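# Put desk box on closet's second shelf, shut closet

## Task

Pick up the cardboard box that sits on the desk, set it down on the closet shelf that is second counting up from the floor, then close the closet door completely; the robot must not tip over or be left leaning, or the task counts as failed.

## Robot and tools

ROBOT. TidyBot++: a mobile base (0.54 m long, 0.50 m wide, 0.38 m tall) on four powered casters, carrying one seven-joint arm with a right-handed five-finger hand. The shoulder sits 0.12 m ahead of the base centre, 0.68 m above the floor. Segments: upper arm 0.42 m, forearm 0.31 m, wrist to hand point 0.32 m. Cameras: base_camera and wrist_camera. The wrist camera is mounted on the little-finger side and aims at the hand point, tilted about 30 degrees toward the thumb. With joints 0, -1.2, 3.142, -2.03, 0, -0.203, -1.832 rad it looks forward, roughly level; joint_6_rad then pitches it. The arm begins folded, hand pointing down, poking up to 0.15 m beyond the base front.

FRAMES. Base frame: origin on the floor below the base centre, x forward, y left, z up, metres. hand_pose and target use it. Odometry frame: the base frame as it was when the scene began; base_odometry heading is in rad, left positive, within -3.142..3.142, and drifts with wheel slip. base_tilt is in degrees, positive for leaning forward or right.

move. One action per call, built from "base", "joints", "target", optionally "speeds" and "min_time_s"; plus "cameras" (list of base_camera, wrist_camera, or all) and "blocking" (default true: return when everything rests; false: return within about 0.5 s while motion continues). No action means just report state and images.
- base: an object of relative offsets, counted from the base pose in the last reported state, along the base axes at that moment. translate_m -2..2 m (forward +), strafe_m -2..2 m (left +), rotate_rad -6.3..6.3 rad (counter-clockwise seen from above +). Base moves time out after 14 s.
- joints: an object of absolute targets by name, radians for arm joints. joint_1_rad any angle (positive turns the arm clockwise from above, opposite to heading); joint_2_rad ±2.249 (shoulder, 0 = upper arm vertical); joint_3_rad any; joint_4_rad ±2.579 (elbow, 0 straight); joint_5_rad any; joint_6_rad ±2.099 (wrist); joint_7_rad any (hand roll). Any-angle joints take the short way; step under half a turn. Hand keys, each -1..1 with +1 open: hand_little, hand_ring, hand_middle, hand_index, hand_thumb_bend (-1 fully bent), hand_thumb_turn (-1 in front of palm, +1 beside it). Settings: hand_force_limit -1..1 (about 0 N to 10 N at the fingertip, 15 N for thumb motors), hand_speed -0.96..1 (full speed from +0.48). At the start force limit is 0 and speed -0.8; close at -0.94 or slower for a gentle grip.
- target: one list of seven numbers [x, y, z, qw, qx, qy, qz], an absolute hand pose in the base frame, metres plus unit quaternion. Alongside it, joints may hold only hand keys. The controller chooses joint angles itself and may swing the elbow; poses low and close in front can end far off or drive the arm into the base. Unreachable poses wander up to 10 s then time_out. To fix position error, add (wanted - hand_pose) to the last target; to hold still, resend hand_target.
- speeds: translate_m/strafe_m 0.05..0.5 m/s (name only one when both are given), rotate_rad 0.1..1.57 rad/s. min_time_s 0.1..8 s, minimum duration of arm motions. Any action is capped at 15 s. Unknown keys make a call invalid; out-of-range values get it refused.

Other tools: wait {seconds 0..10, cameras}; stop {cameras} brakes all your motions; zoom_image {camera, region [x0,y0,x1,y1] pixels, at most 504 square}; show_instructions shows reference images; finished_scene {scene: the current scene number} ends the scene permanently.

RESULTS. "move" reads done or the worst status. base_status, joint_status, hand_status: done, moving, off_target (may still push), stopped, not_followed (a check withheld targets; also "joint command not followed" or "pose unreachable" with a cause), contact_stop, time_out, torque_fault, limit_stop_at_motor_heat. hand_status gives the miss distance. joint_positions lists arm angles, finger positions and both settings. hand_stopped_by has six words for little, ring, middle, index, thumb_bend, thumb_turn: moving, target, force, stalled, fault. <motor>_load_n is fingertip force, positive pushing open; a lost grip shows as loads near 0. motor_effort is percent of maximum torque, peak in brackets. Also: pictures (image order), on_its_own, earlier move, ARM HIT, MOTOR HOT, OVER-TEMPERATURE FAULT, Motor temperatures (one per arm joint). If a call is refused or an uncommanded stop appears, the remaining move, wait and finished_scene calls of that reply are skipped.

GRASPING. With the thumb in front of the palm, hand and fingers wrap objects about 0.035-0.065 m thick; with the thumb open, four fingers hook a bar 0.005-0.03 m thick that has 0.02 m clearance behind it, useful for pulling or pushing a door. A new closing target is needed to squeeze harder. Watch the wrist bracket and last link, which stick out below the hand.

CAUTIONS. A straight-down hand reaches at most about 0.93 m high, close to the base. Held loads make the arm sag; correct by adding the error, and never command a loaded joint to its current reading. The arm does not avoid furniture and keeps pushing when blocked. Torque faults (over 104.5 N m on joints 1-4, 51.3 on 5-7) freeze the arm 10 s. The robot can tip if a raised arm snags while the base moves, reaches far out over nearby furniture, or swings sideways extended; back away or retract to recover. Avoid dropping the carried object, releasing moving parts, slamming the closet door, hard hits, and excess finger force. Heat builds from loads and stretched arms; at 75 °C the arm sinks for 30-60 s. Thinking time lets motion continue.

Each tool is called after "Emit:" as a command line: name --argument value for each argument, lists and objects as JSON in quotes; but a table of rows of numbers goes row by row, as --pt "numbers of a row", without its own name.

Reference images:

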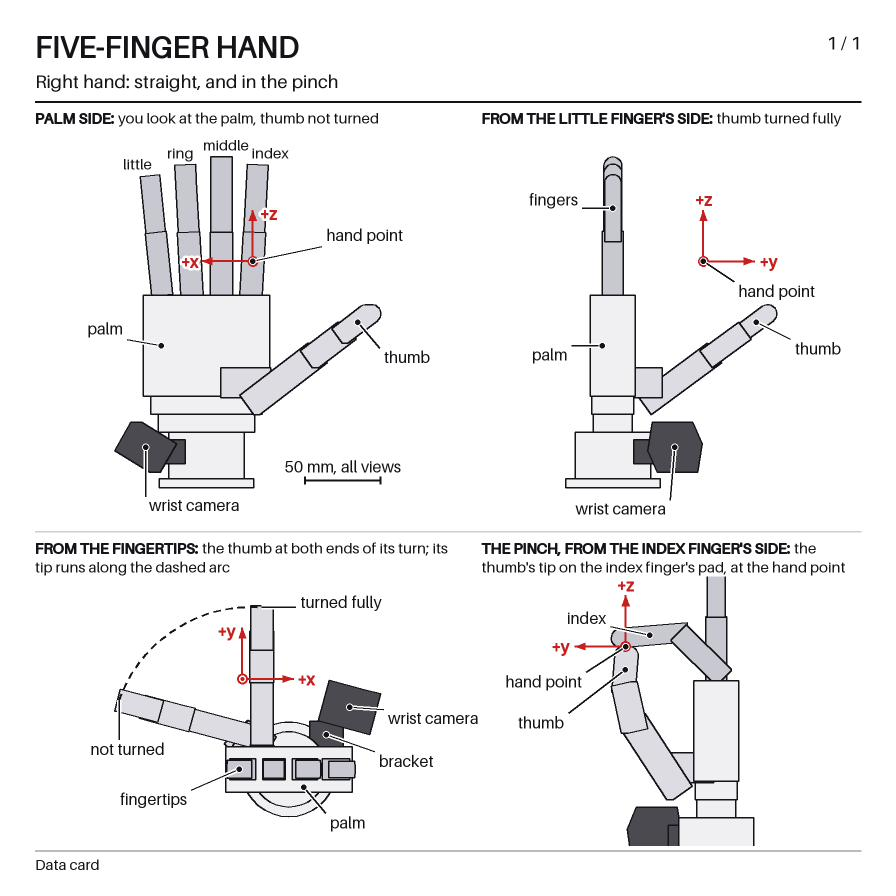

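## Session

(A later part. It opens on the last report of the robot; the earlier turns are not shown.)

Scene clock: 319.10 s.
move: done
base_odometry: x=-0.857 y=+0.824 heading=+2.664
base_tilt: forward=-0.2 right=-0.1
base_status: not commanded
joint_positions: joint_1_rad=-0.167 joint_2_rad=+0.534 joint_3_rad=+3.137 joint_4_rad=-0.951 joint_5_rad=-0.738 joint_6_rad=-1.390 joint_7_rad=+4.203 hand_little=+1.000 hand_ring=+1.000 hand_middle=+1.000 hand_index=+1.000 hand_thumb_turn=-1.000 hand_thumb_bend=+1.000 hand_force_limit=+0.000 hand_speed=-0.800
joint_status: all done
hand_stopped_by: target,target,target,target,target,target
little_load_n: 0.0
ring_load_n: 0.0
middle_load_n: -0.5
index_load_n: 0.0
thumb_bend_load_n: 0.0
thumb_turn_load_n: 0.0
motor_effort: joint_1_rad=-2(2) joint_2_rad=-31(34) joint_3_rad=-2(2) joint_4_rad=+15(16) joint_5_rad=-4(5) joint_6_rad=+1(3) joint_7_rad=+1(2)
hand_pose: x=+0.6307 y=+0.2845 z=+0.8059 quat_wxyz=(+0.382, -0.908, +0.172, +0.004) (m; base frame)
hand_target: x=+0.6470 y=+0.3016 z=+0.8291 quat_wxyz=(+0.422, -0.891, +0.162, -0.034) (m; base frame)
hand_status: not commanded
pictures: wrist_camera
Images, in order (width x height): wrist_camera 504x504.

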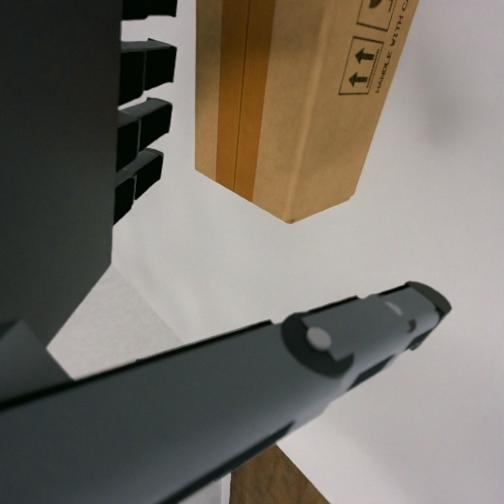

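Emit:
move --joints '{"joint_1_rad": -0.13, "joint_2_rad": 0.76, "joint_3_rad": 3.142, "joint_4_rad": -0.666, "joint_5_rad": -0.807, "joint_6_rad": -1.51, "joint_7_rad": 4.364}' --min_time_s 3 --cameras '["wrist_camera"]'

Scene clock: 333.40 s.
move: done
base_odometry: x=-0.857 y=+0.824 heading=+2.664
base_tilt: forward=-0.2 right=-0.1
base_status: not commanded
joint_positions: joint_1_rad=-0.147 joint_2_rad=+0.703 joint_3_rad=+3.137 joint_4_rad=-0.679 joint_5_rad=-0.739 joint_6_rad=-1.429 joint_7_rad=+4.312 hand_little=+1.000 hand_ring=+1.000 hand_middle=+1.000 hand_index=+1.000 hand_thumb_turn=-1.000 hand_thumb_bend=+1.000 hand_force_limit=+0.000 hand_speed=-0.800
joint_status: all done
hand_stopped_by: target,target,target,target,target,target
little_load_n: 0.0
ring_load_n: 0.0
middle_load_n: 0.0
index_load_n: 0.0
thumb_bend_load_n: 0.0
thumb_turn_load_n: -0.5
motor_effort: joint_1_rad=-1(3) joint_2_rad=-36(37) joint_3_rad=-2(3) joint_4_rad=+14(16) joint_5_rad=-4(5) joint_6_rad=+1(2) joint_7_rad=+1(2)
hand_pose: x=+0.7096 y=+0.2802 z=+0.7963 quat_wxyz=(+0.391, -0.913, +0.107, -0.049) (m; base frame)
hand_target: x=+0.6961 y=+0.2808 z=+0.7730 quat_wxyz=(+0.403, -0.911, +0.083, +0.001) (m; base frame)
hand_status: not commanded
pictures: wrist_camera
Images, in order (width x height): wrist_camera 504x504.

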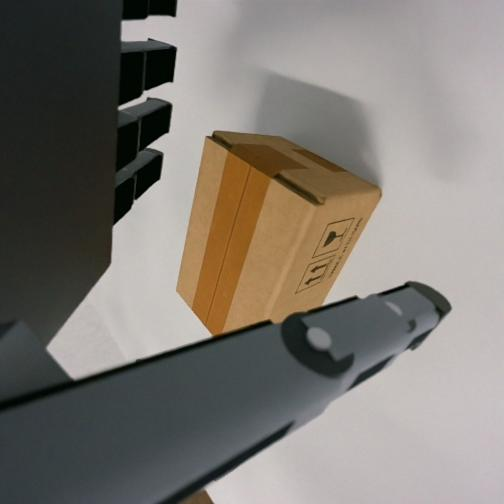

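Emit:
move --base '{"translate_m": -0.025}' --speeds '{"translate_m": 0.05}'

Emit:
move --joints '{"hand_speed": -0.9, "hand_force_limit": -0.4, "hand_index": 0.0, "hand_middle": 0.0, "hand_ring": 0.0}' --cameras '["wrist_camera"]'

Scene clock: 340.60 s.
move: done
base_odometry: x=-0.835 y=+0.812 heading=+2.664
base_tilt: forward=-0.2 right=-0.1
base_status: done
joint_positions: joint_1_rad=-0.145 joint_2_rad=+0.706 joint_3_rad=+3.137 joint_4_rad=-0.678 joint_5_rad=-0.740 joint_6_rad=-1.431 joint_7_rad=+4.312 hand_little=+1.000 hand_ring=+1.000 hand_middle=+1.000 hand_index=+1.000 hand_thumb_turn=-1.000 hand_thumb_bend=+1.000 hand_force_limit=+0.000 hand_speed=-0.800
joint_status: not commanded
hand_stopped_by: target,target,target,target,target,target
little_load_n: 0.0
ring_load_n: 0.0
middle_load_n: 0.0
index_load_n: 0.0
thumb_bend_load_n: 0.0
thumb_turn_load_n: 0.0
motor_effort: joint_1_rad=-1(2) joint_2_rad=-36(39) joint_3_rad=-2(2) joint_4_rad=+15(15) joint_5_rad=-4(5) joint_6_rad=+1(2) joint_7_rad=+1(1)
hand_pose: x=+0.7100 y=+0.2791 z=+0.7944 quat_wxyz=(+0.390, -0.913, +0.108, -0.047) (m; base frame)
hand_target: x=+0.6961 y=+0.2808 z=+0.7730 quat_wxyz=(+0.403, -0.911, +0.083, +0.001) (m; base frame)
hand_status: not commanded
pictures: none

Scene clock: 344.37 s.
move: off_target
base_odometry: x=-0.835 y=+0.812 heading=+2.664
base_tilt: forward=-0.2 right=-0.1
base_status: not commanded
joint_positions: joint_1_rad=-0.145 joint_2_rad=+0.706 joint_3_rad=+3.137 joint_4_rad=-0.673 joint_5_rad=-0.750 joint_6_rad=-1.432 joint_7_rad=+4.313 hand_little=+1.000 hand_ring=+0.070 hand_middle=+0.135 hand_index=+0.125 hand_thumb_turn=-1.000 hand_thumb_bend=+1.000 hand_force_limit=-0.400 hand_speed=-0.900
joint_status: hand_ring off_target (ended at +0.070, target +0.000); hand_middle off_target (ended at +0.135, target +0.000); hand_index off_target (ended at +0.125, target +0.000); the others done
hand_stopped_by: target,force,force,force,target,target
little_load_n: 0.0
ring_load_n: 2.0
middle_load_n: 0.0
index_load_n: 0.0
thumb_bend_load_n: 0.0
thumb_turn_load_n: 0.5
motor_effort: joint_1_rad=+0(2) joint_2_rad=-35(36) joint_3_rad=-2(2) joint_4_rad=+14(15) joint_5_rad=-3(5) joint_6_rad=+1(2) joint_7_rad=+1(1)
hand_pose: x=+0.7100 y=+0.2816 z=+0.7976 quat_wxyz=(+0.395, -0.911, +0.106, -0.048) (m; base frame)
hand_target: x=+0.6961 y=+0.2808 z=+0.7730 quat_wxyz=(+0.403, -0.911, +0.083, +0.001) (m; base frame)
hand_status: not commanded
pictures: wrist_camera
Images, in order (width x height): wrist_camera 504x504.

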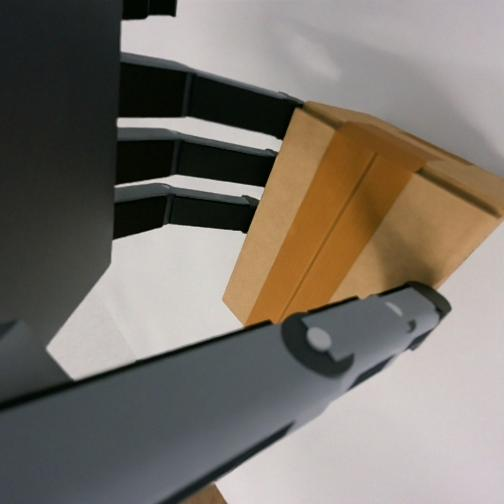

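Emit:
move --joints '{"hand_force_limit": -0.2, "hand_thumb_bend": -0.3}' --cameras '["wrist_camera"]'

Scene clock: 354.77 s.
move: done
base_odometry: x=-0.835 y=+0.812 heading=+2.664
base_tilt: forward=-0.2 right=-0.1
base_status: not commanded
joint_positions: joint_1_rad=-0.144 joint_2_rad=+0.707 joint_3_rad=+3.137 joint_4_rad=-0.671 joint_5_rad=-0.750 joint_6_rad=-1.432 joint_7_rad=+4.313 hand_little=+1.000 hand_ring=+0.070 hand_middle=+0.135 hand_index=+0.125 hand_thumb_turn=-1.000 hand_thumb_bend=-0.300 hand_force_limit=-0.200 hand_speed=-0.900
joint_status: all done
hand_stopped_by: target,force,force,force,target,target
little_load_n: 0.0
ring_load_n: 0.0
middle_load_n: 0.0
index_load_n: 0.5
thumb_bend_load_n: 0.0
thumb_turn_load_n: 0.0
motor_effort: joint_1_rad=-1(2) joint_2_rad=-36(36) joint_3_rad=-2(2) joint_4_rad=+14(15) joint_5_rad=-3(5) joint_6_rad=+0(2) joint_7_rad=+1(1)
hand_pose: x=+0.7105 y=+0.2815 z=+0.7985 quat_wxyz=(+0.395, -0.911, +0.105, -0.049) (m; base frame)
hand_target: x=+0.6961 y=+0.2808 z=+0.7730 quat_wxyz=(+0.403, -0.911, +0.083, +0.001) (m; base frame)
hand_status: not commanded
pictures: wrist_camera
Images, in order (width x height): wrist_camera 504x504.

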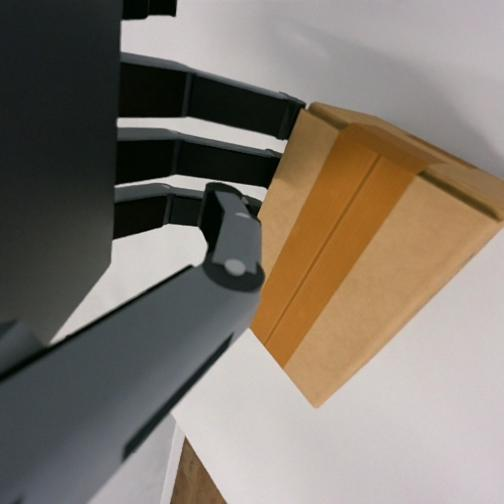

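Emit:
move --joints '{"hand_thumb_bend": 1, "hand_index": 0.4, "hand_middle": 0.4, "hand_ring": 0.4, "hand_speed": -0.5}'

Emit:
move --joints '{"joint_1_rad": -0.13, "joint_2_rad": 0.745, "joint_3_rad": 3.142, "joint_4_rad": -0.78, "joint_5_rad": -0.83, "joint_6_rad": -1.3, "joint_7_rad": 4.42}' --min_time_s 2 --cameras '["wrist_camera"]'

Scene clock: 363.80 s.
move: done
base_odometry: x=-0.835 y=+0.812 heading=+2.664
base_tilt: forward=-0.2 right=-0.1
base_status: not commanded
joint_positions: joint_1_rad=-0.144 joint_2_rad=+0.707 joint_3_rad=+3.137 joint_4_rad=-0.671 joint_5_rad=-0.751 joint_6_rad=-1.432 joint_7_rad=+4.313 hand_little=+1.000 hand_ring=+0.400 hand_middle=+0.400 hand_index=+0.400 hand_thumb_turn=-1.000 hand_thumb_bend=+1.000 hand_force_limit=-0.200 hand_speed=-0.500
joint_status: all done
hand_stopped_by: target,target,target,target,target,target
little_load_n: 0.0
ring_load_n: 0.0
middle_load_n: 0.0
index_load_n: 0.0
thumb_bend_load_n: 0.0
thumb_turn_load_n: 0.5
motor_effort: joint_1_rad=-1(2) joint_2_rad=-36(36) joint_3_rad=-2(2) joint_4_rad=+14(15) joint_5_rad=-4(5) joint_6_rad=+1(2) joint_7_rad=+1(1)
hand_pose: x=+0.7104 y=+0.2817 z=+0.7987 quat_wxyz=(+0.396, -0.911, +0.105, -0.049) (m; base frame)
hand_target: x=+0.6961 y=+0.2808 z=+0.7730 quat_wxyz=(+0.403, -0.911, +0.083, +0.001) (m; base frame)
hand_status: not commanded
pictures: none

Scene clock: 366.10 s.
move: done
base_odometry: x=-0.835 y=+0.812 heading=+2.664
base_tilt: forward=-0.2 right=-0.1
base_status: not commanded
joint_positions: joint_1_rad=-0.133 joint_2_rad=+0.690 joint_3_rad=+3.137 joint_4_rad=-0.724 joint_5_rad=-0.783 joint_6_rad=-1.398 joint_7_rad=+4.358 hand_little=+1.000 hand_ring=+0.400 hand_middle=+0.400 hand_index=+0.400 hand_thumb_turn=-1.000 hand_thumb_bend=+1.000 hand_force_limit=-0.200 hand_speed=-0.500
joint_status: all done
hand_stopped_by: target,target,target,target,target,target
little_load_n: 0.0
ring_load_n: 0.0
middle_load_n: 0.0
index_load_n: 0.0
thumb_bend_load_n: 1.0
thumb_turn_load_n: 2.5
motor_effort: joint_1_rad=-3(5) joint_2_rad=-21(37) joint_3_rad=-2(3) joint_4_rad=+8(16) joint_5_rad=-1(4) joint_6_rad=+4(4) joint_7_rad=+2(3)
hand_pose: x=+0.7118 y=+0.2815 z=+0.7976 quat_wxyz=(+0.409, -0.905, +0.103, -0.054) (m; base frame)
hand_target: x=+0.7387 y=+0.2892 z=+0.7539 quat_wxyz=(+0.422, -0.897, +0.119, -0.057) (m; base frame)
hand_status: not commanded
pictures: wrist_camera
Images, in order (width x height): wrist_camera 504x504.

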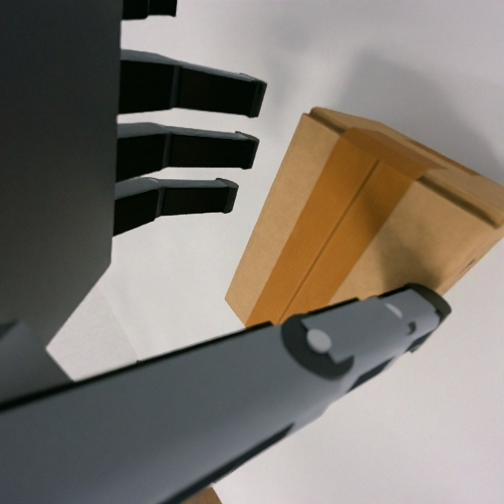

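Emit:
move --joints '{"joint_1_rad": -0.13, "joint_2_rad": 0.78, "joint_3_rad": 3.142, "joint_4_rad": -0.56, "joint_5_rad": -0.82, "joint_6_rad": -1.45, "joint_7_rad": 4.36}' --min_time_s 2

Emit:
move --base '{"translate_m": -0.017, "strafe_m": -0.02}' --speeds '{"translate_m": 0.05}'

Emit:
move --joints '{"joint_1_rad": -0.13, "joint_2_rad": 0.67, "joint_3_rad": 3.142, "joint_4_rad": -0.842, "joint_5_rad": -0.85, "joint_6_rad": -1.257, "joint_7_rad": 4.46}' --min_time_s 3 --cameras '["wrist_camera"]'

Scene clock: 381.83 s.
move: done
base_odometry: x=-0.835 y=+0.812 heading=+2.664
base_tilt: forward=-0.1 right=-0.1
base_status: not commanded
joint_positions: joint_1_rad=-0.133 joint_2_rad=+0.719 joint_3_rad=+3.137 joint_4_rad=-0.572 joint_5_rad=-0.783 joint_6_rad=-1.398 joint_7_rad=+4.358 hand_little=+1.000 hand_ring=+0.400 hand_middle=+0.400 hand_index=+0.400 hand_thumb_turn=-1.000 hand_thumb_bend=+1.000 hand_force_limit=-0.200 hand_speed=-0.500
joint_status: all done
hand_stopped_by: target,target,target,target,target,target
little_load_n: 0.0
ring_load_n: 0.0
middle_load_n: 0.0
index_load_n: 0.0
thumb_bend_load_n: 0.0
thumb_turn_load_n: 0.0
motor_effort: joint_1_rad=-1(4) joint_2_rad=-36(38) joint_3_rad=-2(3) joint_4_rad=+14(16) joint_5_rad=-4(5) joint_6_rad=+1(4) joint_7_rad=+1(3)
hand_pose: x=+0.7439 y=+0.2857 z=+0.8348 quat_wxyz=(+0.421, -0.897, +0.078, -0.108) (m; base frame)
hand_target: x=+0.7367 y=+0.2905 z=+0.8017 quat_wxyz=(+0.425, -0.900, +0.079, -0.061) (m; base frame)
hand_status: not commanded
pictures: none

Scene clock: 382.83 s.
move: done
base_odometry: x=-0.810 y=+0.822 heading=+2.664
base_tilt: forward=-0.2 right=-0.1
base_status: done
joint_positions: joint_1_rad=-0.132 joint_2_rad=+0.723 joint_3_rad=+3.137 joint_4_rad=-0.572 joint_5_rad=-0.783 joint_6_rad=-1.398 joint_7_rad=+4.358 hand_little=+1.000 hand_ring=+0.400 hand_middle=+0.400 hand_index=+0.400 hand_thumb_turn=-1.000 hand_thumb_bend=+1.000 hand_force_limit=-0.200 hand_speed=-0.500
joint_status: not commanded
hand_stopped_by: target,target,target,target,target,target
little_load_n: 0.0
ring_load_n: 0.0
middle_load_n: 0.0
index_load_n: 0.0
thumb_bend_load_n: 0.0
thumb_turn_load_n: 0.0
motor_effort: joint_1_rad=-1(2) joint_2_rad=-37(38) joint_3_rad=-2(3) joint_4_rad=+14(15) joint_5_rad=-4(5) joint_6_rad=+1(3) joint_7_rad=+1(1)
hand_pose: x=+0.7447 y=+0.2855 z=+0.8322 quat_wxyz=(+0.421, -0.897, +0.079, -0.107) (m; base frame)
hand_target: x=+0.7367 y=+0.2905 z=+0.8017 quat_wxyz=(+0.425, -0.900, +0.079, -0.061) (m; base frame)
hand_status: not commanded
pictures: none

Scene clock: 386.13 s.
move: done
base_odometry: x=-0.810 y=+0.822 heading=+2.664
base_tilt: forward=-0.2 right=-0.1
base_status: not commanded
joint_positions: joint_1_rad=-0.132 joint_2_rad=+0.701 joint_3_rad=+3.137 joint_4_rad=-0.815 joint_5_rad=-0.790 joint_6_rad=-1.335 joint_7_rad=+4.407 hand_little=+1.000 hand_ring=+0.400 hand_middle=+0.400 hand_index=+0.400 hand_thumb_turn=-1.000 hand_thumb_bend=+1.000 hand_force_limit=-0.200 hand_speed=-0.500
joint_status: all done
hand_stopped_by: target,target,target,target,target,target
little_load_n: 0.0
ring_load_n: 0.0
middle_load_n: 0.0
index_load_n: 0.5
thumb_bend_load_n: 0.0
thumb_turn_load_n: 0.0
motor_effort: joint_1_rad=+1(3) joint_2_rad=-35(38) joint_3_rad=-1(3) joint_4_rad=+14(16) joint_5_rad=-3(5) joint_6_rad=+0(3) joint_7_rad=+1(2)
hand_pose: x=+0.7154 y=+0.2806 z=+0.7609 quat_wxyz=(+0.404, -0.906, +0.112, -0.046) (m; base frame)
hand_target: x=+0.7330 y=+0.2903 z=+0.7847 quat_wxyz=(+0.433, -0.890, +0.107, -0.088) (m; base frame)
hand_status: not commanded
pictures: wrist_camera
Images, in order (width x height): wrist_camera 504x504.

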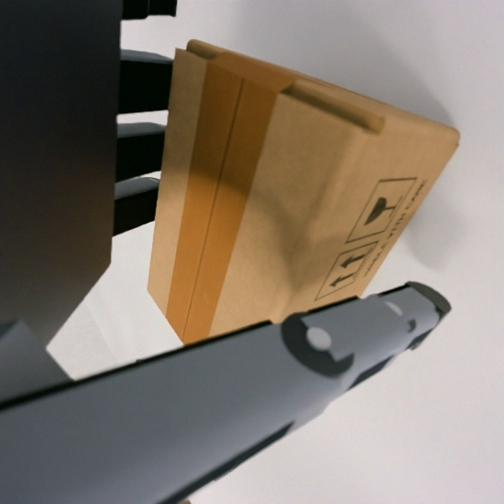

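Emit:
move --joints '{"hand_speed": -0.88, "hand_force_limit": -0.2, "hand_index": 0.02, "hand_middle": 0.02, "hand_ring": 0.02}'

Emit:
move --joints '{"hand_thumb_bend": 0.0}' --cameras '["wrist_camera"]'

Scene clock: 390.03 s.
move: off_target
base_odometry: x=-0.810 y=+0.822 heading=+2.664
base_tilt: forward=-0.2 right=+0.0
base_status: not commanded
joint_positions: joint_1_rad=-0.132 joint_2_rad=+0.701 joint_3_rad=+3.137 joint_4_rad=-0.818 joint_5_rad=-0.790 joint_6_rad=-1.335 joint_7_rad=+4.408 hand_little=+1.000 hand_ring=+0.202 hand_middle=+0.235 hand_index=+0.224 hand_thumb_turn=-1.000 hand_thumb_bend=+1.000 hand_force_limit=-0.200 hand_speed=-0.880
joint_status: hand_ring off_target (ended at +0.202, target +0.020); hand_middle off_target (ended at +0.235, target +0.020); hand_index off_target (ended at +0.224, target +0.020); the others done
hand_stopped_by: target,force,force,force,target,target
little_load_n: 0.0
ring_load_n: 7.5
middle_load_n: 1.5
index_load_n: 5.0
thumb_bend_load_n: 1.0
thumb_turn_load_n: 1.0
motor_effort: joint_1_rad=-1(1) joint_2_rad=-36(36) joint_3_rad=-2(2) joint_4_rad=+15(15) joint_5_rad=-4(4) joint_6_rad=+1(1) joint_7_rad=+1(1)
hand_pose: x=+0.7147 y=+0.2806 z=+0.7599 quat_wxyz=(+0.404, -0.907, +0.113, -0.045) (m; base frame)
hand_target: x=+0.7330 y=+0.2903 z=+0.7847 quat_wxyz=(+0.433, -0.890, +0.107, -0.088) (m; base frame)
hand_status: not commanded
pictures: none

Scene clock: 394.27 s.
move: off_target
base_odometry: x=-0.810 y=+0.822 heading=+2.664
base_tilt: forward=-0.2 right=-0.1
base_status: not commanded
joint_positions: joint_1_rad=-0.132 joint_2_rad=+0.701 joint_3_rad=+3.137 joint_4_rad=-0.818 joint_5_rad=-0.790 joint_6_rad=-1.335 joint_7_rad=+4.408 hand_little=+1.000 hand_ring=+0.202 hand_middle=+0.235 hand_index=+0.224 hand_thumb_turn=-1.000 hand_thumb_bend=+0.977 hand_force_limit=-0.200 hand_speed=-0.880
joint_status: hand_thumb_bend off_target (ended at +0.977, target +0.000)
hand_stopped_by: target,force,force,force,force,target
little_load_n: 0.0
ring_load_n: 9.0
middle_load_n: 3.0
index_load_n: 6.0
thumb_bend_load_n: 6.0
thumb_turn_load_n: 1.5
motor_effort: joint_1_rad=-1(2) joint_2_rad=-36(36) joint_3_rad=-2(2) joint_4_rad=+14(15) joint_5_rad=-3(5) joint_6_rad=+0(2) joint_7_rad=+1(1)
hand_pose: x=+0.7147 y=+0.2806 z=+0.7600 quat_wxyz=(+0.404, -0.907, +0.112, -0.045) (m; base frame)
hand_target: x=+0.7330 y=+0.2903 z=+0.7847 quat_wxyz=(+0.433, -0.890, +0.107, -0.088) (m; base frame)
hand_status: not commanded
pictures: wrist_camera
Images, in order (width x height): wrist_camera 504x504.

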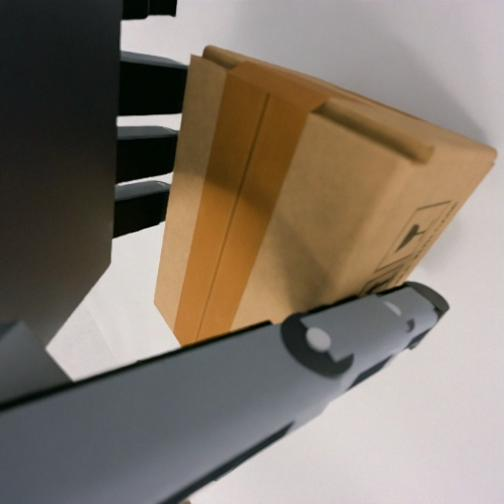

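Emit:
move --joints '{"joint_1_rad": -0.13, "joint_2_rad": 0.74, "joint_3_rad": 3.142, "joint_4_rad": -0.6, "joint_5_rad": -0.82, "joint_6_rad": -1.42, "joint_7_rad": 4.36}' --min_time_s 3 --cameras '["wrist_camera"]'

Scene clock: 399.00 s.
move: done
base_odometry: x=-0.810 y=+0.822 heading=+2.664
base_tilt: forward=-0.2 right=-0.1
base_status: not commanded
joint_positions: joint_1_rad=-0.132 joint_2_rad=+0.701 joint_3_rad=+3.137 joint_4_rad=-0.612 joint_5_rad=-0.790 joint_6_rad=-1.340 joint_7_rad=+4.401 hand_little=+1.000 hand_ring=+0.202 hand_middle=+0.235 hand_index=+0.224 hand_thumb_turn=-1.000 hand_thumb_bend=+0.975 hand_force_limit=-0.200 hand_speed=-0.880
joint_status: all done
hand_stopped_by: target,force,force,force,force,target
little_load_n: 0.0
ring_load_n: 0.0
middle_load_n: 0.0
index_load_n: 0.0
thumb_bend_load_n: 0.0
thumb_turn_load_n: 0.0
motor_effort: joint_1_rad=-1(3) joint_2_rad=-36(38) joint_3_rad=-2(3) joint_4_rad=+15(16) joint_5_rad=-4(6) joint_6_rad=+2(3) joint_7_rad=+1(2)
hand_pose: x=+0.7544 y=+0.2862 z=+0.8374 quat_wxyz=(+0.426, -0.892, +0.074, -0.132) (m; base frame)
hand_target: x=+0.7341 y=+0.2902 z=+0.8154 quat_wxyz=(+0.428, -0.897, +0.084, -0.074) (m; base frame)
hand_status: not commanded
pictures: wrist_camera
Images, in order (width x height): wrist_camera 504x504.

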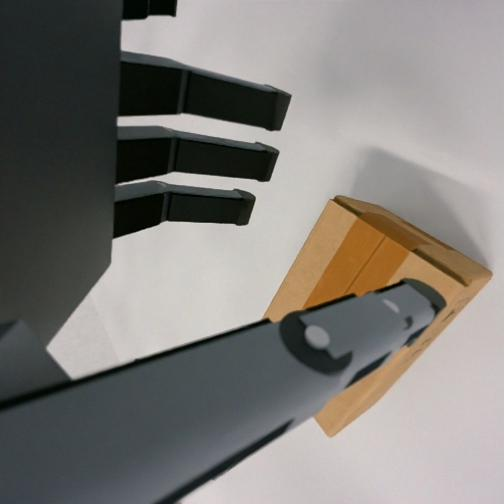

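Emit:
move --base '{"translate_m": 0.005, "strafe_m": -0.017}' --speeds '{"translate_m": 0.05}' --joints '{"hand_index": 0.5, "hand_middle": 0.5, "hand_ring": 0.5, "hand_thumb_bend": 1, "hand_speed": -0.6}'

Emit:
move --joints '{"joint_1_rad": -0.13, "joint_2_rad": 0.7, "joint_3_rad": 3.142, "joint_4_rad": -0.884, "joint_5_rad": -0.86, "joint_6_rad": -1.24, "joint_7_rad": 4.48}' --min_time_s 3 --cameras '["wrist_camera"]'

Scene clock: 410.73 s.
move: done
base_odometry: x=-0.806 y=+0.840 heading=+2.664
base_tilt: forward=-0.2 right=-0.1
base_status: done
joint_positions: joint_1_rad=-0.132 joint_2_rad=+0.701 joint_3_rad=+3.137 joint_4_rad=-0.612 joint_5_rad=-0.790 joint_6_rad=-1.341 joint_7_rad=+4.401 hand_little=+1.000 hand_ring=+0.500 hand_middle=+0.500 hand_index=+0.500 hand_thumb_turn=-1.000 hand_thumb_bend=+1.000 hand_force_limit=-0.200 hand_speed=-0.600
joint_status: all done
hand_stopped_by: target,target,target,target,target,target
little_load_n: 0.0
ring_load_n: 0.0
middle_load_n: 0.0
index_load_n: 0.0
thumb_bend_load_n: 0.0
thumb_turn_load_n: 0.0
motor_effort: joint_1_rad=+0(4) joint_2_rad=-36(38) joint_3_rad=-2(3) joint_4_rad=+15(16) joint_5_rad=-4(5) joint_6_rad=+2(3) joint_7_rad=+1(1)
hand_pose: x=+0.7545 y=+0.2860 z=+0.8376 quat_wxyz=(+0.426, -0.892, +0.074, -0.132) (m; base frame)
hand_target: x=+0.7341 y=+0.2902 z=+0.8154 quat_wxyz=(+0.428, -0.897, +0.084, -0.074) (m; base frame)
hand_status: not commanded
pictures: none

Scene clock: 414.03 s.
move: done
base_odometry: x=-0.806 y=+0.840 heading=+2.664
base_tilt: forward=-0.2 right=-0.1
base_status: not commanded
joint_positions: joint_1_rad=-0.132 joint_2_rad=+0.693 joint_3_rad=+3.137 joint_4_rad=-0.838 joint_5_rad=-0.819 joint_6_rad=-1.308 joint_7_rad=+4.428 hand_little=+1.000 hand_ring=+0.500 hand_middle=+0.500 hand_index=+0.500 hand_thumb_turn=-1.000 hand_thumb_bend=+1.000 hand_force_limit=-0.200 hand_speed=-0.600
joint_status: all done
hand_stopped_by: target,target,target,target,target,target
little_load_n: 0.0
ring_load_n: 0.5
middle_load_n: 0.0
index_load_n: 0.0
thumb_bend_load_n: 0.0
thumb_turn_load_n: 0.0
motor_effort: joint_1_rad=-2(3) joint_2_rad=-30(37) joint_3_rad=-1(3) joint_4_rad=+11(16) joint_5_rad=-2(5) joint_6_rad=-2(2) joint_7_rad=+1(2)
hand_pose: x=+0.7177 y=+0.2868 z=+0.7638 quat_wxyz=(+0.417, -0.900, +0.112, -0.052) (m; base frame)
hand_target: x=+0.7318 y=+0.2910 z=+0.7518 quat_wxyz=(+0.430, -0.893, +0.117, -0.067) (m; base frame)
hand_status: not commanded
pictures: wrist_camera
Images, in order (width x height): wrist_camera 504x504.

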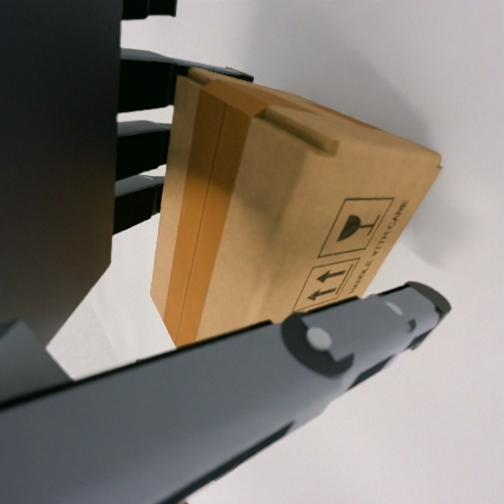

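Emit:
move --joints '{"hand_speed": -0.88, "hand_force_limit": 0.0, "hand_index": 0.0, "hand_middle": 0.0, "hand_ring": 0.0}' --cameras '["wrist_camera"]'

Scene clock: 417.87 s.
move: off_target
base_odometry: x=-0.806 y=+0.840 heading=+2.664
base_tilt: forward=-0.2 right=-0.1
base_status: not commanded
joint_positions: joint_1_rad=-0.132 joint_2_rad=+0.693 joint_3_rad=+3.137 joint_4_rad=-0.863 joint_5_rad=-0.821 joint_6_rad=-1.307 joint_7_rad=+4.428 hand_little=+1.000 hand_ring=+0.201 hand_middle=+0.224 hand_index=+0.213 hand_thumb_turn=-1.000 hand_thumb_bend=+1.000 hand_force_limit=+0.000 hand_speed=-0.880
joint_status: hand_ring off_target (ended at +0.201, target +0.000); hand_middle off_target (ended at +0.224, target +0.000); hand_index off_target (ended at +0.213, target +0.000); the others done
hand_stopped_by: target,force,force,force,target,target
little_load_n: 0.0
ring_load_n: 5.0
middle_load_n: 4.5
index_load_n: 7.0
thumb_bend_load_n: 1.0
thumb_turn_load_n: 0.5
motor_effort: joint_1_rad=+0(2) joint_2_rad=-34(36) joint_3_rad=-1(2) joint_4_rad=+14(15) joint_5_rad=-3(5) joint_6_rad=+0(2) joint_7_rad=+1(1)
hand_pose: x=+0.7117 y=+0.2864 z=+0.7555 quat_wxyz=(+0.415, -0.901, +0.117, -0.042) (m; base frame)
hand_target: x=+0.7318 y=+0.2910 z=+0.7518 quat_wxyz=(+0.430, -0.893, +0.117, -0.067) (m; base frame)
hand_status: not commanded
pictures: wrist_camera
Images, in order (width x height): wrist_camera 504x504.

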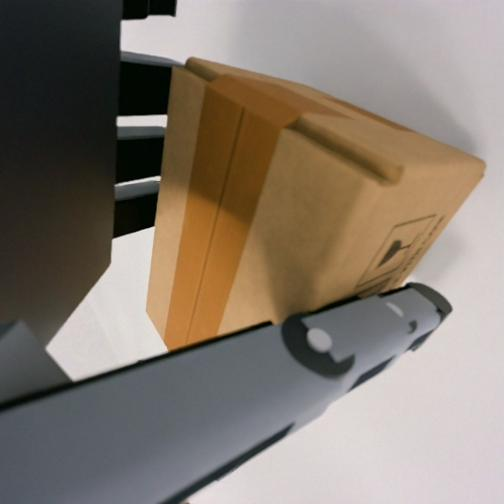

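Emit:
move --joints '{"hand_force_limit": 0.3, "hand_thumb_bend": 0.0}'

Emit:
move --joints '{"joint_2_rad": 0.59}' --min_time_s 2 --cameras '["wrist_camera"]'

Scene clock: 424.67 s.
move: off_target
base_odometry: x=-0.806 y=+0.840 heading=+2.664
base_tilt: forward=-0.2 right=-0.1
base_status: not commanded
joint_positions: joint_1_rad=-0.132 joint_2_rad=+0.693 joint_3_rad=+3.137 joint_4_rad=-0.863 joint_5_rad=-0.821 joint_6_rad=-1.307 joint_7_rad=+4.428 hand_little=+1.000 hand_ring=+0.202 hand_middle=+0.224 hand_index=+0.214 hand_thumb_turn=-1.000 hand_thumb_bend=+0.928 hand_force_limit=+0.300 hand_speed=-0.880
joint_status: hand_thumb_bend off_target (ended at +0.928, target +0.000); the others done
hand_stopped_by: target,force,force,force,force,target
little_load_n: 0.0
ring_load_n: 10.0
middle_load_n: 9.5
index_load_n: 12.0
thumb_bend_load_n: 9.5
thumb_turn_load_n: 0.5
motor_effort: joint_1_rad=-2(3) joint_2_rad=-32(35) joint_3_rad=-2(2) joint_4_rad=+12(14) joint_5_rad=-3(4) joint_6_rad=+0(2) joint_7_rad=+1(1)
hand_pose: x=+0.7117 y=+0.2864 z=+0.7555 quat_wxyz=(+0.415, -0.901, +0.117, -0.042) (m; base frame)
hand_target: x=+0.7318 y=+0.2910 z=+0.7518 quat_wxyz=(+0.430, -0.893, +0.117, -0.067) (m; base frame)
hand_status: not commanded
pictures: none

Scene clock: 426.97 s.
move: done
base_odometry: x=-0.806 y=+0.840 heading=+2.664
base_tilt: forward=-0.2 right=-0.1
base_status: not commanded
joint_positions: joint_1_rad=-0.132 joint_2_rad=+0.632 joint_3_rad=+3.137 joint_4_rad=-0.867 joint_5_rad=-0.821 joint_6_rad=-1.307 joint_7_rad=+4.429 hand_little=+1.000 hand_ring=+0.201 hand_middle=+0.223 hand_index=+0.213 hand_thumb_turn=-1.000 hand_thumb_bend=+0.926 hand_force_limit=+0.300 hand_speed=-0.880
joint_status: all done
hand_stopped_by: target,force,force,force,force,target
little_load_n: 0.0
ring_load_n: 1.0
middle_load_n: 0.0
index_load_n: 1.5
thumb_bend_load_n: 2.5
thumb_turn_load_n: 0.5
motor_effort: joint_1_rad=-1(3) joint_2_rad=-36(38) joint_3_rad=-2(2) joint_4_rad=+16(16) joint_5_rad=-5(5) joint_6_rad=+1(2) joint_7_rad=+1(1)
hand_pose: x=+0.7055 y=+0.2855 z=+0.7922 quat_wxyz=(+0.422, -0.898, +0.105, -0.067) (m; base frame)
hand_target: x=+0.7203 y=+0.2895 z=+0.8222 quat_wxyz=(+0.442, -0.885, +0.094, -0.115) (m; base frame)
hand_status: not commanded
pictures: wrist_camera
Images, in order (width x height): wrist_camera 504x504.

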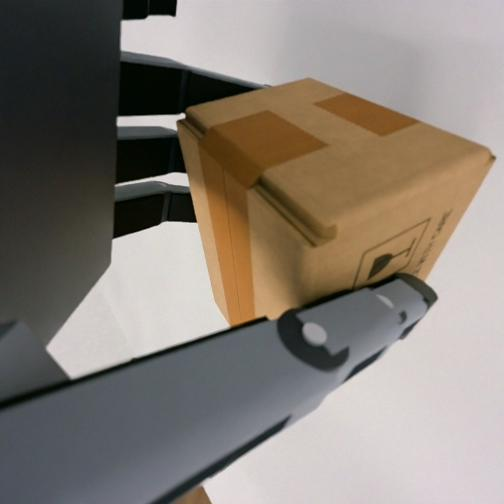

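Emit:
move --joints '{"hand_force_limit": 0.4, "hand_index": -0.1, "hand_middle": -0.1, "hand_ring": -0.1, "hand_thumb_bend": -0.1}' --cameras '["wrist_camera"]'

Scene clock: 430.33 s.
move: off_target
base_odometry: x=-0.806 y=+0.840 heading=+2.664
base_tilt: forward=-0.2 right=-0.2
base_status: not commanded
joint_positions: joint_1_rad=-0.132 joint_2_rad=+0.632 joint_3_rad=+3.137 joint_4_rad=-0.867 joint_5_rad=-0.821 joint_6_rad=-1.307 joint_7_rad=+4.429 hand_little=+1.000 hand_ring=+0.170 hand_middle=+0.182 hand_index=+0.182 hand_thumb_turn=-1.000 hand_thumb_bend=+0.921 hand_force_limit=+0.400 hand_speed=-0.880
joint_status: hand_ring off_target (ended at +0.170, target -0.100); hand_middle off_target (ended at +0.182, target -0.100); hand_index off_target (ended at +0.182, target -0.100); hand_thumb_bend off_target (ended at +0.921, target -0.100); the others done
hand_stopped_by: target,force,force,force,force,target
little_load_n: 0.5
ring_load_n: 5.5
middle_load_n: 9.0
index_load_n: 6.0
thumb_bend_load_n: 14.5
thumb_turn_load_n: 2.0
motor_effort: joint_1_rad=-1(2) joint_2_rad=-36(36) joint_3_rad=-2(2) joint_4_rad=+15(17) joint_5_rad=-5(6) joint_6_rad=+1(2) joint_7_rad=+1(1)
hand_pose: x=+0.7055 y=+0.2855 z=+0.7922 quat_wxyz=(+0.422, -0.898, +0.105, -0.067) (m; base frame)
hand_target: x=+0.7203 y=+0.2895 z=+0.8222 quat_wxyz=(+0.442, -0.885, +0.094, -0.115) (m; base frame)
hand_status: not commanded
pictures: wrist_camera
Images, in order (width x height): wrist_camera 504x504.

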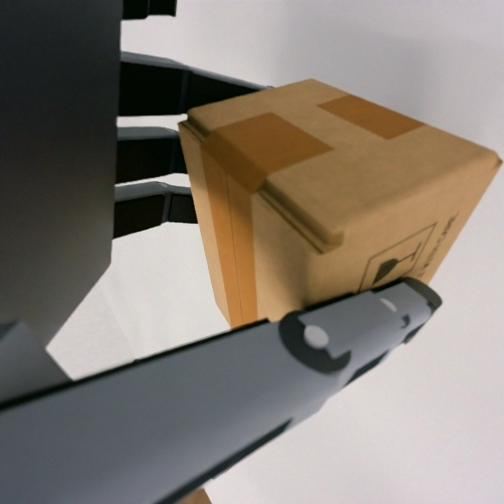

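Emit:
move --joints '{"joint_2_rad": 0.5}' --min_time_s 2 --cameras '["wrist_camera"]'

Scene clock: 433.90 s.
move: done
base_odometry: x=-0.806 y=+0.840 heading=+2.664
base_tilt: forward=-0.2 right=-0.1
base_status: not commanded
joint_positions: joint_1_rad=-0.132 joint_2_rad=+0.543 joint_3_rad=+3.137 joint_4_rad=-0.867 joint_5_rad=-0.821 joint_6_rad=-1.307 joint_7_rad=+4.429 hand_little=+1.000 hand_ring=+0.170 hand_middle=+0.182 hand_index=+0.182 hand_thumb_turn=-1.000 hand_thumb_bend=+0.921 hand_force_limit=+0.400 hand_speed=-0.880
joint_status: all done
hand_stopped_by: target,force,force,force,force,target
little_load_n: 0.0
ring_load_n: 5.5
middle_load_n: 8.5
index_load_n: 6.0
thumb_bend_load_n: 14.5
thumb_turn_load_n: 1.5
motor_effort: joint_1_rad=-1(2) joint_2_rad=-34(37) joint_3_rad=-2(2) joint_4_rad=+16(17) joint_5_rad=-5(7) joint_6_rad=+2(3) joint_7_rad=+1(1)
hand_pose: x=+0.6933 y=+0.2839 z=+0.8469 quat_wxyz=(+0.431, -0.892, +0.087, -0.106) (m; base frame)
hand_target: x=+0.7052 y=+0.2875 z=+0.8786 quat_wxyz=(+0.451, -0.876, +0.075, -0.154) (m; base frame)
hand_status: not commanded
pictures: wrist_camera
Images, in order (width x height): wrist_camera 504x504.

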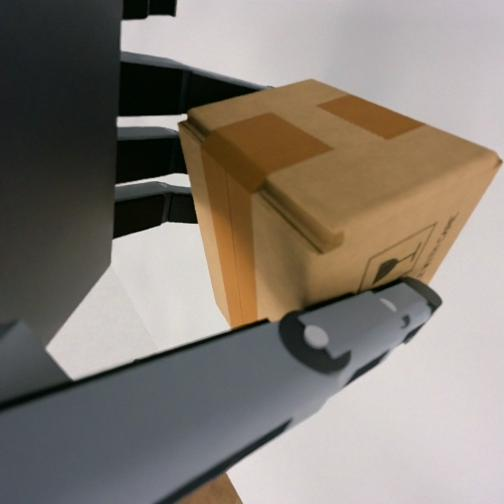

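Emit:
move --base '{"translate_m": -0.35}' --speeds '{"translate_m": 0.15}' --cameras '["wrist_camera"]'

Emit:
zoom_image --camera "wrist_camera" --region '[110, 40, 504, 434]'

Scene clock: 438.27 s.
move: done
base_odometry: x=-0.495 y=+0.679 heading=+2.664
base_tilt: forward=-0.2 right=-0.1
base_status: done
joint_positions: joint_1_rad=-0.132 joint_2_rad=+0.532 joint_3_rad=+3.137 joint_4_rad=-0.868 joint_5_rad=-0.821 joint_6_rad=-1.306 joint_7_rad=+4.429 hand_little=+1.000 hand_ring=+0.170 hand_middle=+0.182 hand_index=+0.182 hand_thumb_turn=-1.000 hand_thumb_bend=+0.921 hand_force_limit=+0.400 hand_speed=-0.880
joint_status: not commanded
hand_stopped_by: target,force,force,force,force,target
little_load_n: 0.0
ring_load_n: 5.5
middle_load_n: 8.5
index_load_n: 6.5
thumb_bend_load_n: 14.5
thumb_turn_load_n: 2.0
motor_effort: joint_1_rad=-1(2) joint_2_rad=-33(40) joint_3_rad=-2(3) joint_4_rad=+16(17) joint_5_rad=-5(6) joint_6_rad=+2(3) joint_7_rad=+1(1)
hand_pose: x=+0.6915 y=+0.2836 z=+0.8530 quat_wxyz=(+0.432, -0.891, +0.085, -0.111) (m; base frame)
hand_target: x=+0.7052 y=+0.2875 z=+0.8786 quat_wxyz=(+0.451, -0.876, +0.075, -0.154) (m; base frame)
hand_status: not commanded
pictures: wrist_camera
Images, in order (width x height): wrist_camera 504x504.

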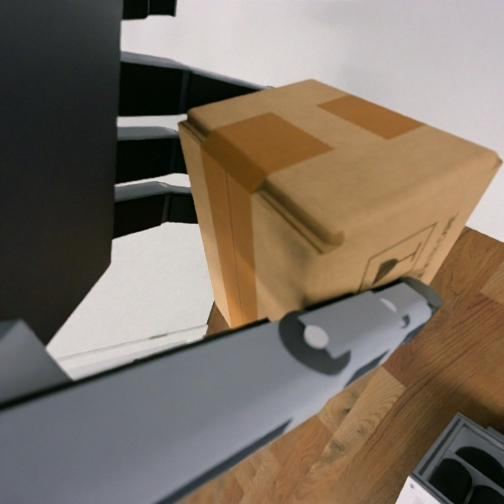

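Scaled by 1.279 from the camera's 504x504 image, which has a finer 720x720 frame.

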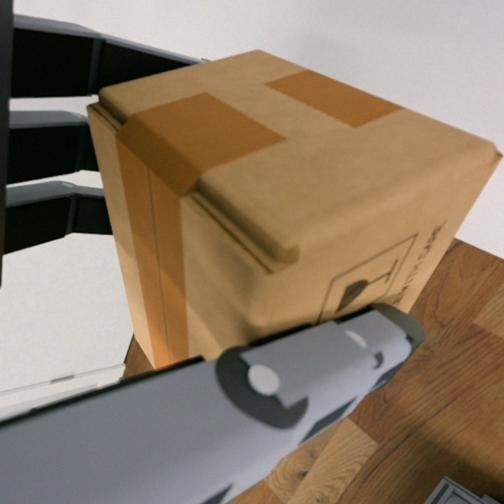

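Emit:
move --joints '{"joint_1_rad": 0, "joint_2_rad": -0.116, "joint_3_rad": 3.142, "joint_4_rad": -1.417, "joint_5_rad": 0, "joint_6_rad": -0.682, "joint_7_rad": 2.639}' --min_time_s 5 --cameras '["wrist_camera"]'

Scene clock: 456.93 s.
move: done
base_odometry: x=-0.495 y=+0.679 heading=+2.664
base_tilt: forward=-0.2 right=-0.1
base_status: not commanded
joint_positions: joint_1_rad=-0.016 joint_2_rad=-0.083 joint_3_rad=+3.137 joint_4_rad=-1.400 joint_5_rad=-0.064 joint_6_rad=-0.779 joint_7_rad=+2.695 hand_little=+1.000 hand_ring=+0.170 hand_middle=+0.182 hand_index=+0.182 hand_thumb_turn=-1.000 hand_thumb_bend=+0.921 hand_force_limit=+0.400 hand_speed=-0.880
joint_status: all done
hand_stopped_by: target,force,force,force,force,target
little_load_n: 0.0
ring_load_n: 5.5
middle_load_n: 9.0
index_load_n: 6.0
thumb_bend_load_n: 15.0
thumb_turn_load_n: 1.5
motor_effort: joint_1_rad=-1(3) joint_2_rad=-16(35) joint_3_rad=+0(2) joint_4_rad=+18(19) joint_5_rad=+0(6) joint_6_rad=+7(8) joint_7_rad=+1(2)
hand_pose: x=+0.6438 y=+0.0821 z=+0.9874 quat_wxyz=(+0.441, -0.462, +0.732, -0.236) (m; base frame)
hand_target: x=+0.6532 y=+0.0571 z=+1.0198 quat_wxyz=(+0.471, -0.426, +0.720, -0.279) (m; base frame)
hand_status: not commanded
pictures: wrist_camera
Images, in order (width x height): wrist_camera 504x504.

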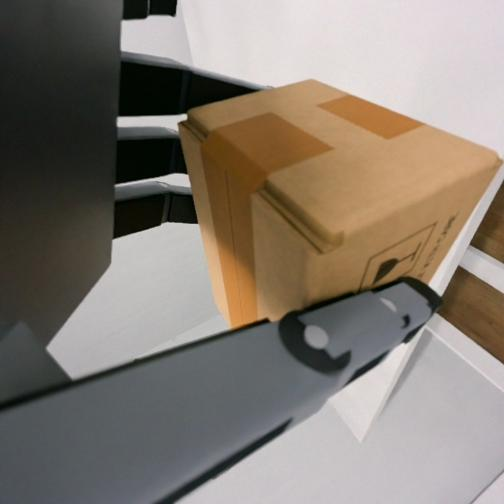

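Emit:
move --base '{"rotate_rad": 2.962}' --speeds '{"rotate_rad": 0.6}' --joints '{"joint_6_rad": -0.6, "joint_1_rad": 0, "joint_5_rad": 0.05}'

Scene clock: 465.63 s.
move: done
base_odometry: x=-0.495 y=+0.679 heading=-0.658
base_tilt: forward=-0.2 right=-0.1
base_status: done
joint_positions: joint_1_rad=-0.005 joint_2_rad=-0.084 joint_3_rad=+3.140 joint_4_rad=-1.404 joint_5_rad=+0.000 joint_6_rad=-0.682 joint_7_rad=+2.694 hand_little=+1.000 hand_ring=+0.170 hand_middle=+0.182 hand_index=+0.182 hand_thumb_turn=-1.000 hand_thumb_bend=+0.921 hand_force_limit=+0.400 hand_speed=-0.880
joint_status: all done
hand_stopped_by: target,force,force,force,force,target
little_load_n: 0.0
ring_load_n: 5.5
middle_load_n: 9.0
index_load_n: 6.0
thumb_bend_load_n: 15.0
thumb_turn_load_n: 1.5
motor_effort: joint_1_rad=-1(3) joint_2_rad=-16(17) joint_3_rad=+0(2) joint_4_rad=+19(20) joint_5_rad=+2(2) joint_6_rad=+7(9) joint_7_rad=+0(1)
hand_pose: x=+0.6634 y=+0.0589 z=+1.0070 quat_wxyz=(+0.457, -0.451, +0.712, -0.285) (m; base frame)
hand_target: x=+0.6664 y=+0.0464 z=+1.0408 quat_wxyz=(+0.488, -0.421, +0.696, -0.316) (m; base frame)
hand_status: not commanded
pictures: none

Emit:
move --base '{"translate_m": 1.63, "strafe_m": 0.677}' --speeds '{"translate_m": 0.35}' --cameras '["all"]'

Scene clock: 473.73 s.
move: done
base_odometry: x=+1.209 y=+0.217 heading=-0.657
base_tilt: forward=-0.2 right=-0.1
base_status: done
joint_positions: joint_1_rad=-0.005 joint_2_rad=-0.093 joint_3_rad=+3.140 joint_4_rad=-1.404 joint_5_rad=+0.000 joint_6_rad=-0.682 joint_7_rad=+2.693 hand_little=+1.000 hand_ring=+0.170 hand_middle=+0.182 hand_index=+0.182 hand_thumb_turn=-1.000 hand_thumb_bend=+0.921 hand_force_limit=+0.400 hand_speed=-0.880
joint_status: not commanded
hand_stopped_by: target,force,force,force,force,target
little_load_n: 0.0
ring_load_n: 5.5
middle_load_n: 8.5
index_load_n: 6.0
thumb_bend_load_n: 14.5
thumb_turn_load_n: 1.5
motor_effort: joint_1_rad=-1(2) joint_2_rad=-16(19) joint_3_rad=+0(1) joint_4_rad=+18(19) joint_5_rad=+0(2) joint_6_rad=+7(8) joint_7_rad=+1(1)
hand_pose: x=+0.6602 y=+0.0588 z=+1.0123 quat_wxyz=(+0.461, -0.449, +0.709, -0.288) (m; base frame)
hand_target: x=+0.6664 y=+0.0464 z=+1.0408 quat_wxyz=(+0.488, -0.421, +0.696, -0.316) (m; base frame)
hand_status: not commanded
pictures: base_camera, wrist_camera
Images, in order (width x height): base_camera 644x364, wrist_camera 504x504.

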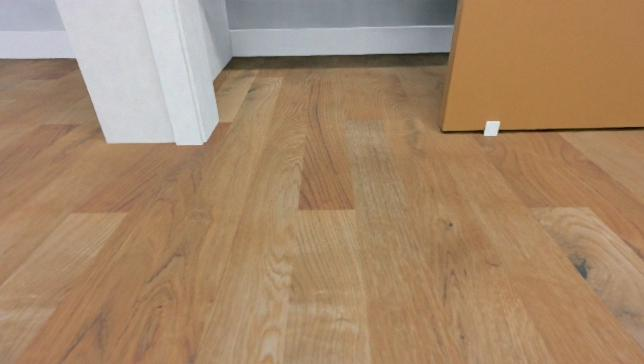

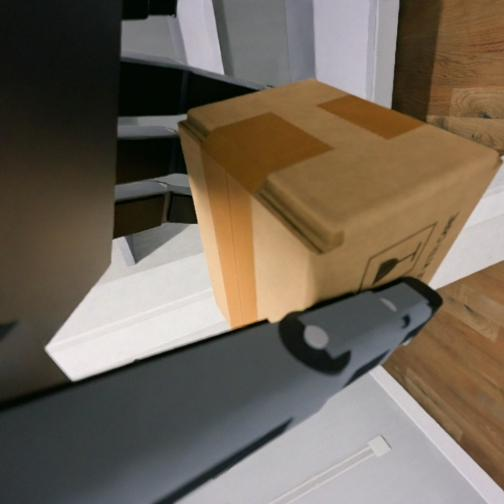

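Emit:
zoom_image --camera "wrist_camera" --region '[120, 0, 504, 160]'

Scaled by 1.312 from the camera's 504x504 image, which has a finer 720x720 frame.

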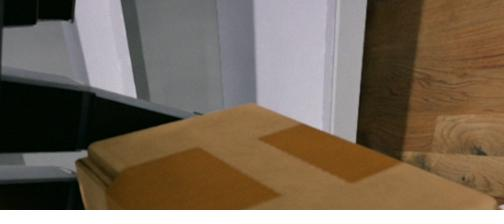

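Emit:
move --joints '{"joint_1_rad": 0, "joint_2_rad": 0.32, "joint_3_rad": 3.142, "joint_4_rad": -0.985, "joint_5_rad": 0.05, "joint_6_rad": -0.6, "joint_7_rad": 2.639}' --min_time_s 3 --cameras '["wrist_camera"]'

Scene clock: 484.97 s.
move: done
base_odometry: x=+1.209 y=+0.217 heading=-0.657
base_tilt: forward=-0.2 right=-0.1
base_status: not commanded
joint_positions: joint_1_rad=-0.005 joint_2_rad=+0.285 joint_3_rad=+3.140 joint_4_rad=-1.005 joint_5_rad=+0.000 joint_6_rad=-0.682 joint_7_rad=+2.693 hand_little=+1.000 hand_ring=+0.170 hand_middle=+0.182 hand_index=+0.182 hand_thumb_turn=-1.000 hand_thumb_bend=+0.921 hand_force_limit=+0.400 hand_speed=-0.880
joint_status: all done
hand_stopped_by: target,force,force,force,force,target
little_load_n: 0.0
ring_load_n: 5.5
middle_load_n: 8.5
index_load_n: 6.0
thumb_bend_load_n: 14.5
thumb_turn_load_n: 1.5
motor_effort: joint_1_rad=-1(2) joint_2_rad=-28(30) joint_3_rad=+0(1) joint_4_rad=+18(19) joint_5_rad=+0(2) joint_6_rad=+6(8) joint_7_rad=+1(2)
hand_pose: x=+0.8193 y=+0.0596 z=+1.0098 quat_wxyz=(+0.469, -0.446, +0.704, -0.292) (m; base frame)
hand_target: x=+0.8472 y=+0.0464 z=+1.0199 quat_wxyz=(+0.487, -0.422, +0.697, -0.315) (m; base frame)
hand_status: not commanded
pictures: wrist_camera
Images, in order (width x height): wrist_camera 504x504.

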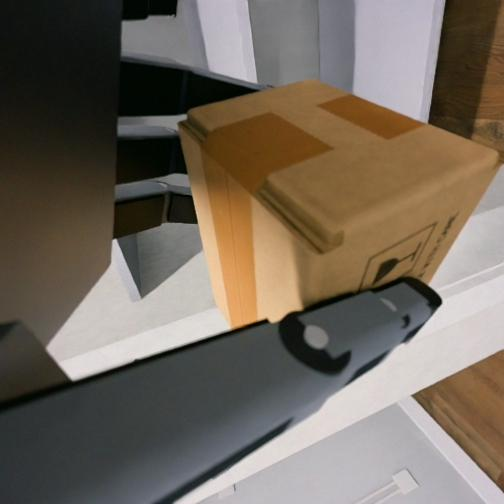

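Emit:
move --base '{"translate_m": 0.25}' --speeds '{"translate_m": 0.15}' --cameras '["all"]'

Emit:
zoom_image --camera "wrist_camera" --region '[120, 0, 504, 350]'

Scene clock: 491.63 s.
move: done
base_odometry: x=+1.407 y=+0.065 heading=-0.657
base_tilt: forward=-0.2 right=-0.1
base_status: done
joint_positions: joint_1_rad=-0.005 joint_2_rad=+0.296 joint_3_rad=+3.140 joint_4_rad=-1.003 joint_5_rad=+0.000 joint_6_rad=-0.682 joint_7_rad=+2.693 hand_little=+1.000 hand_ring=+0.170 hand_middle=+0.182 hand_index=+0.182 hand_thumb_turn=-1.000 hand_thumb_bend=+0.921 hand_force_limit=+0.400 hand_speed=-0.880
joint_status: not commanded
hand_stopped_by: target,force,force,force,force,target
little_load_n: 0.0
ring_load_n: 5.0
middle_load_n: 8.5
index_load_n: 6.0
thumb_bend_load_n: 14.5
thumb_turn_load_n: 1.5
motor_effort: joint_1_rad=-1(2) joint_2_rad=-29(32) joint_3_rad=+0(1) joint_4_rad=+18(20) joint_5_rad=+1(2) joint_6_rad=+8(8) joint_7_rad=+0(1)
hand_pose: x=+0.8230 y=+0.0597 z=+1.0027 quat_wxyz=(+0.465, -0.447, +0.707, -0.290) (m; base frame)
hand_target: x=+0.8472 y=+0.0464 z=+1.0199 quat_wxyz=(+0.487, -0.422, +0.697, -0.315) (m; base frame)
hand_status: not commanded
pictures: base_camera, wrist_camera
Images, in order (width x height): base_camera 644x364, wrist_camera 504x504.

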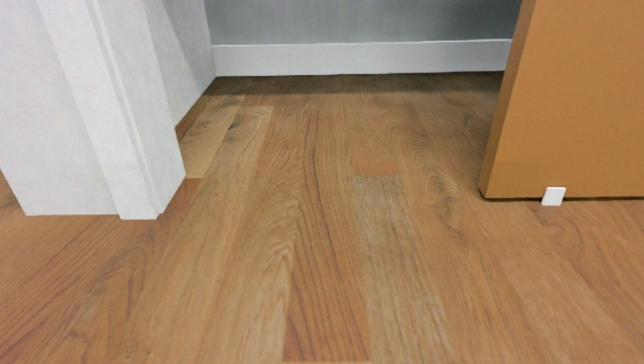

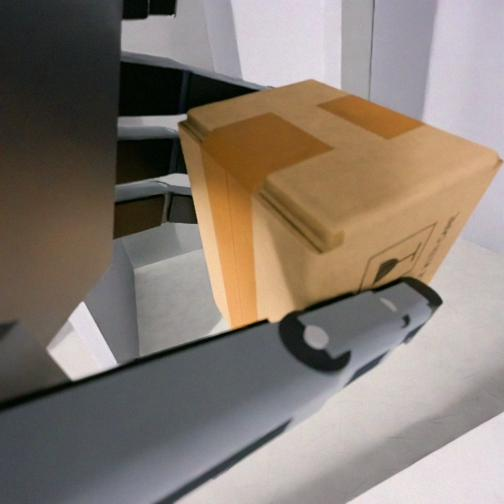

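Scaled by 1.312 from the camera's 504x504 image, which has a finer 720x720 frame.

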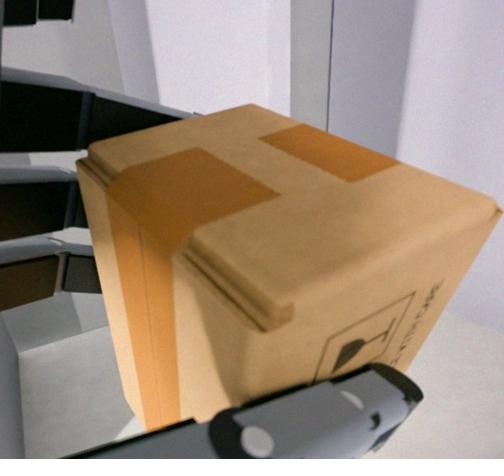

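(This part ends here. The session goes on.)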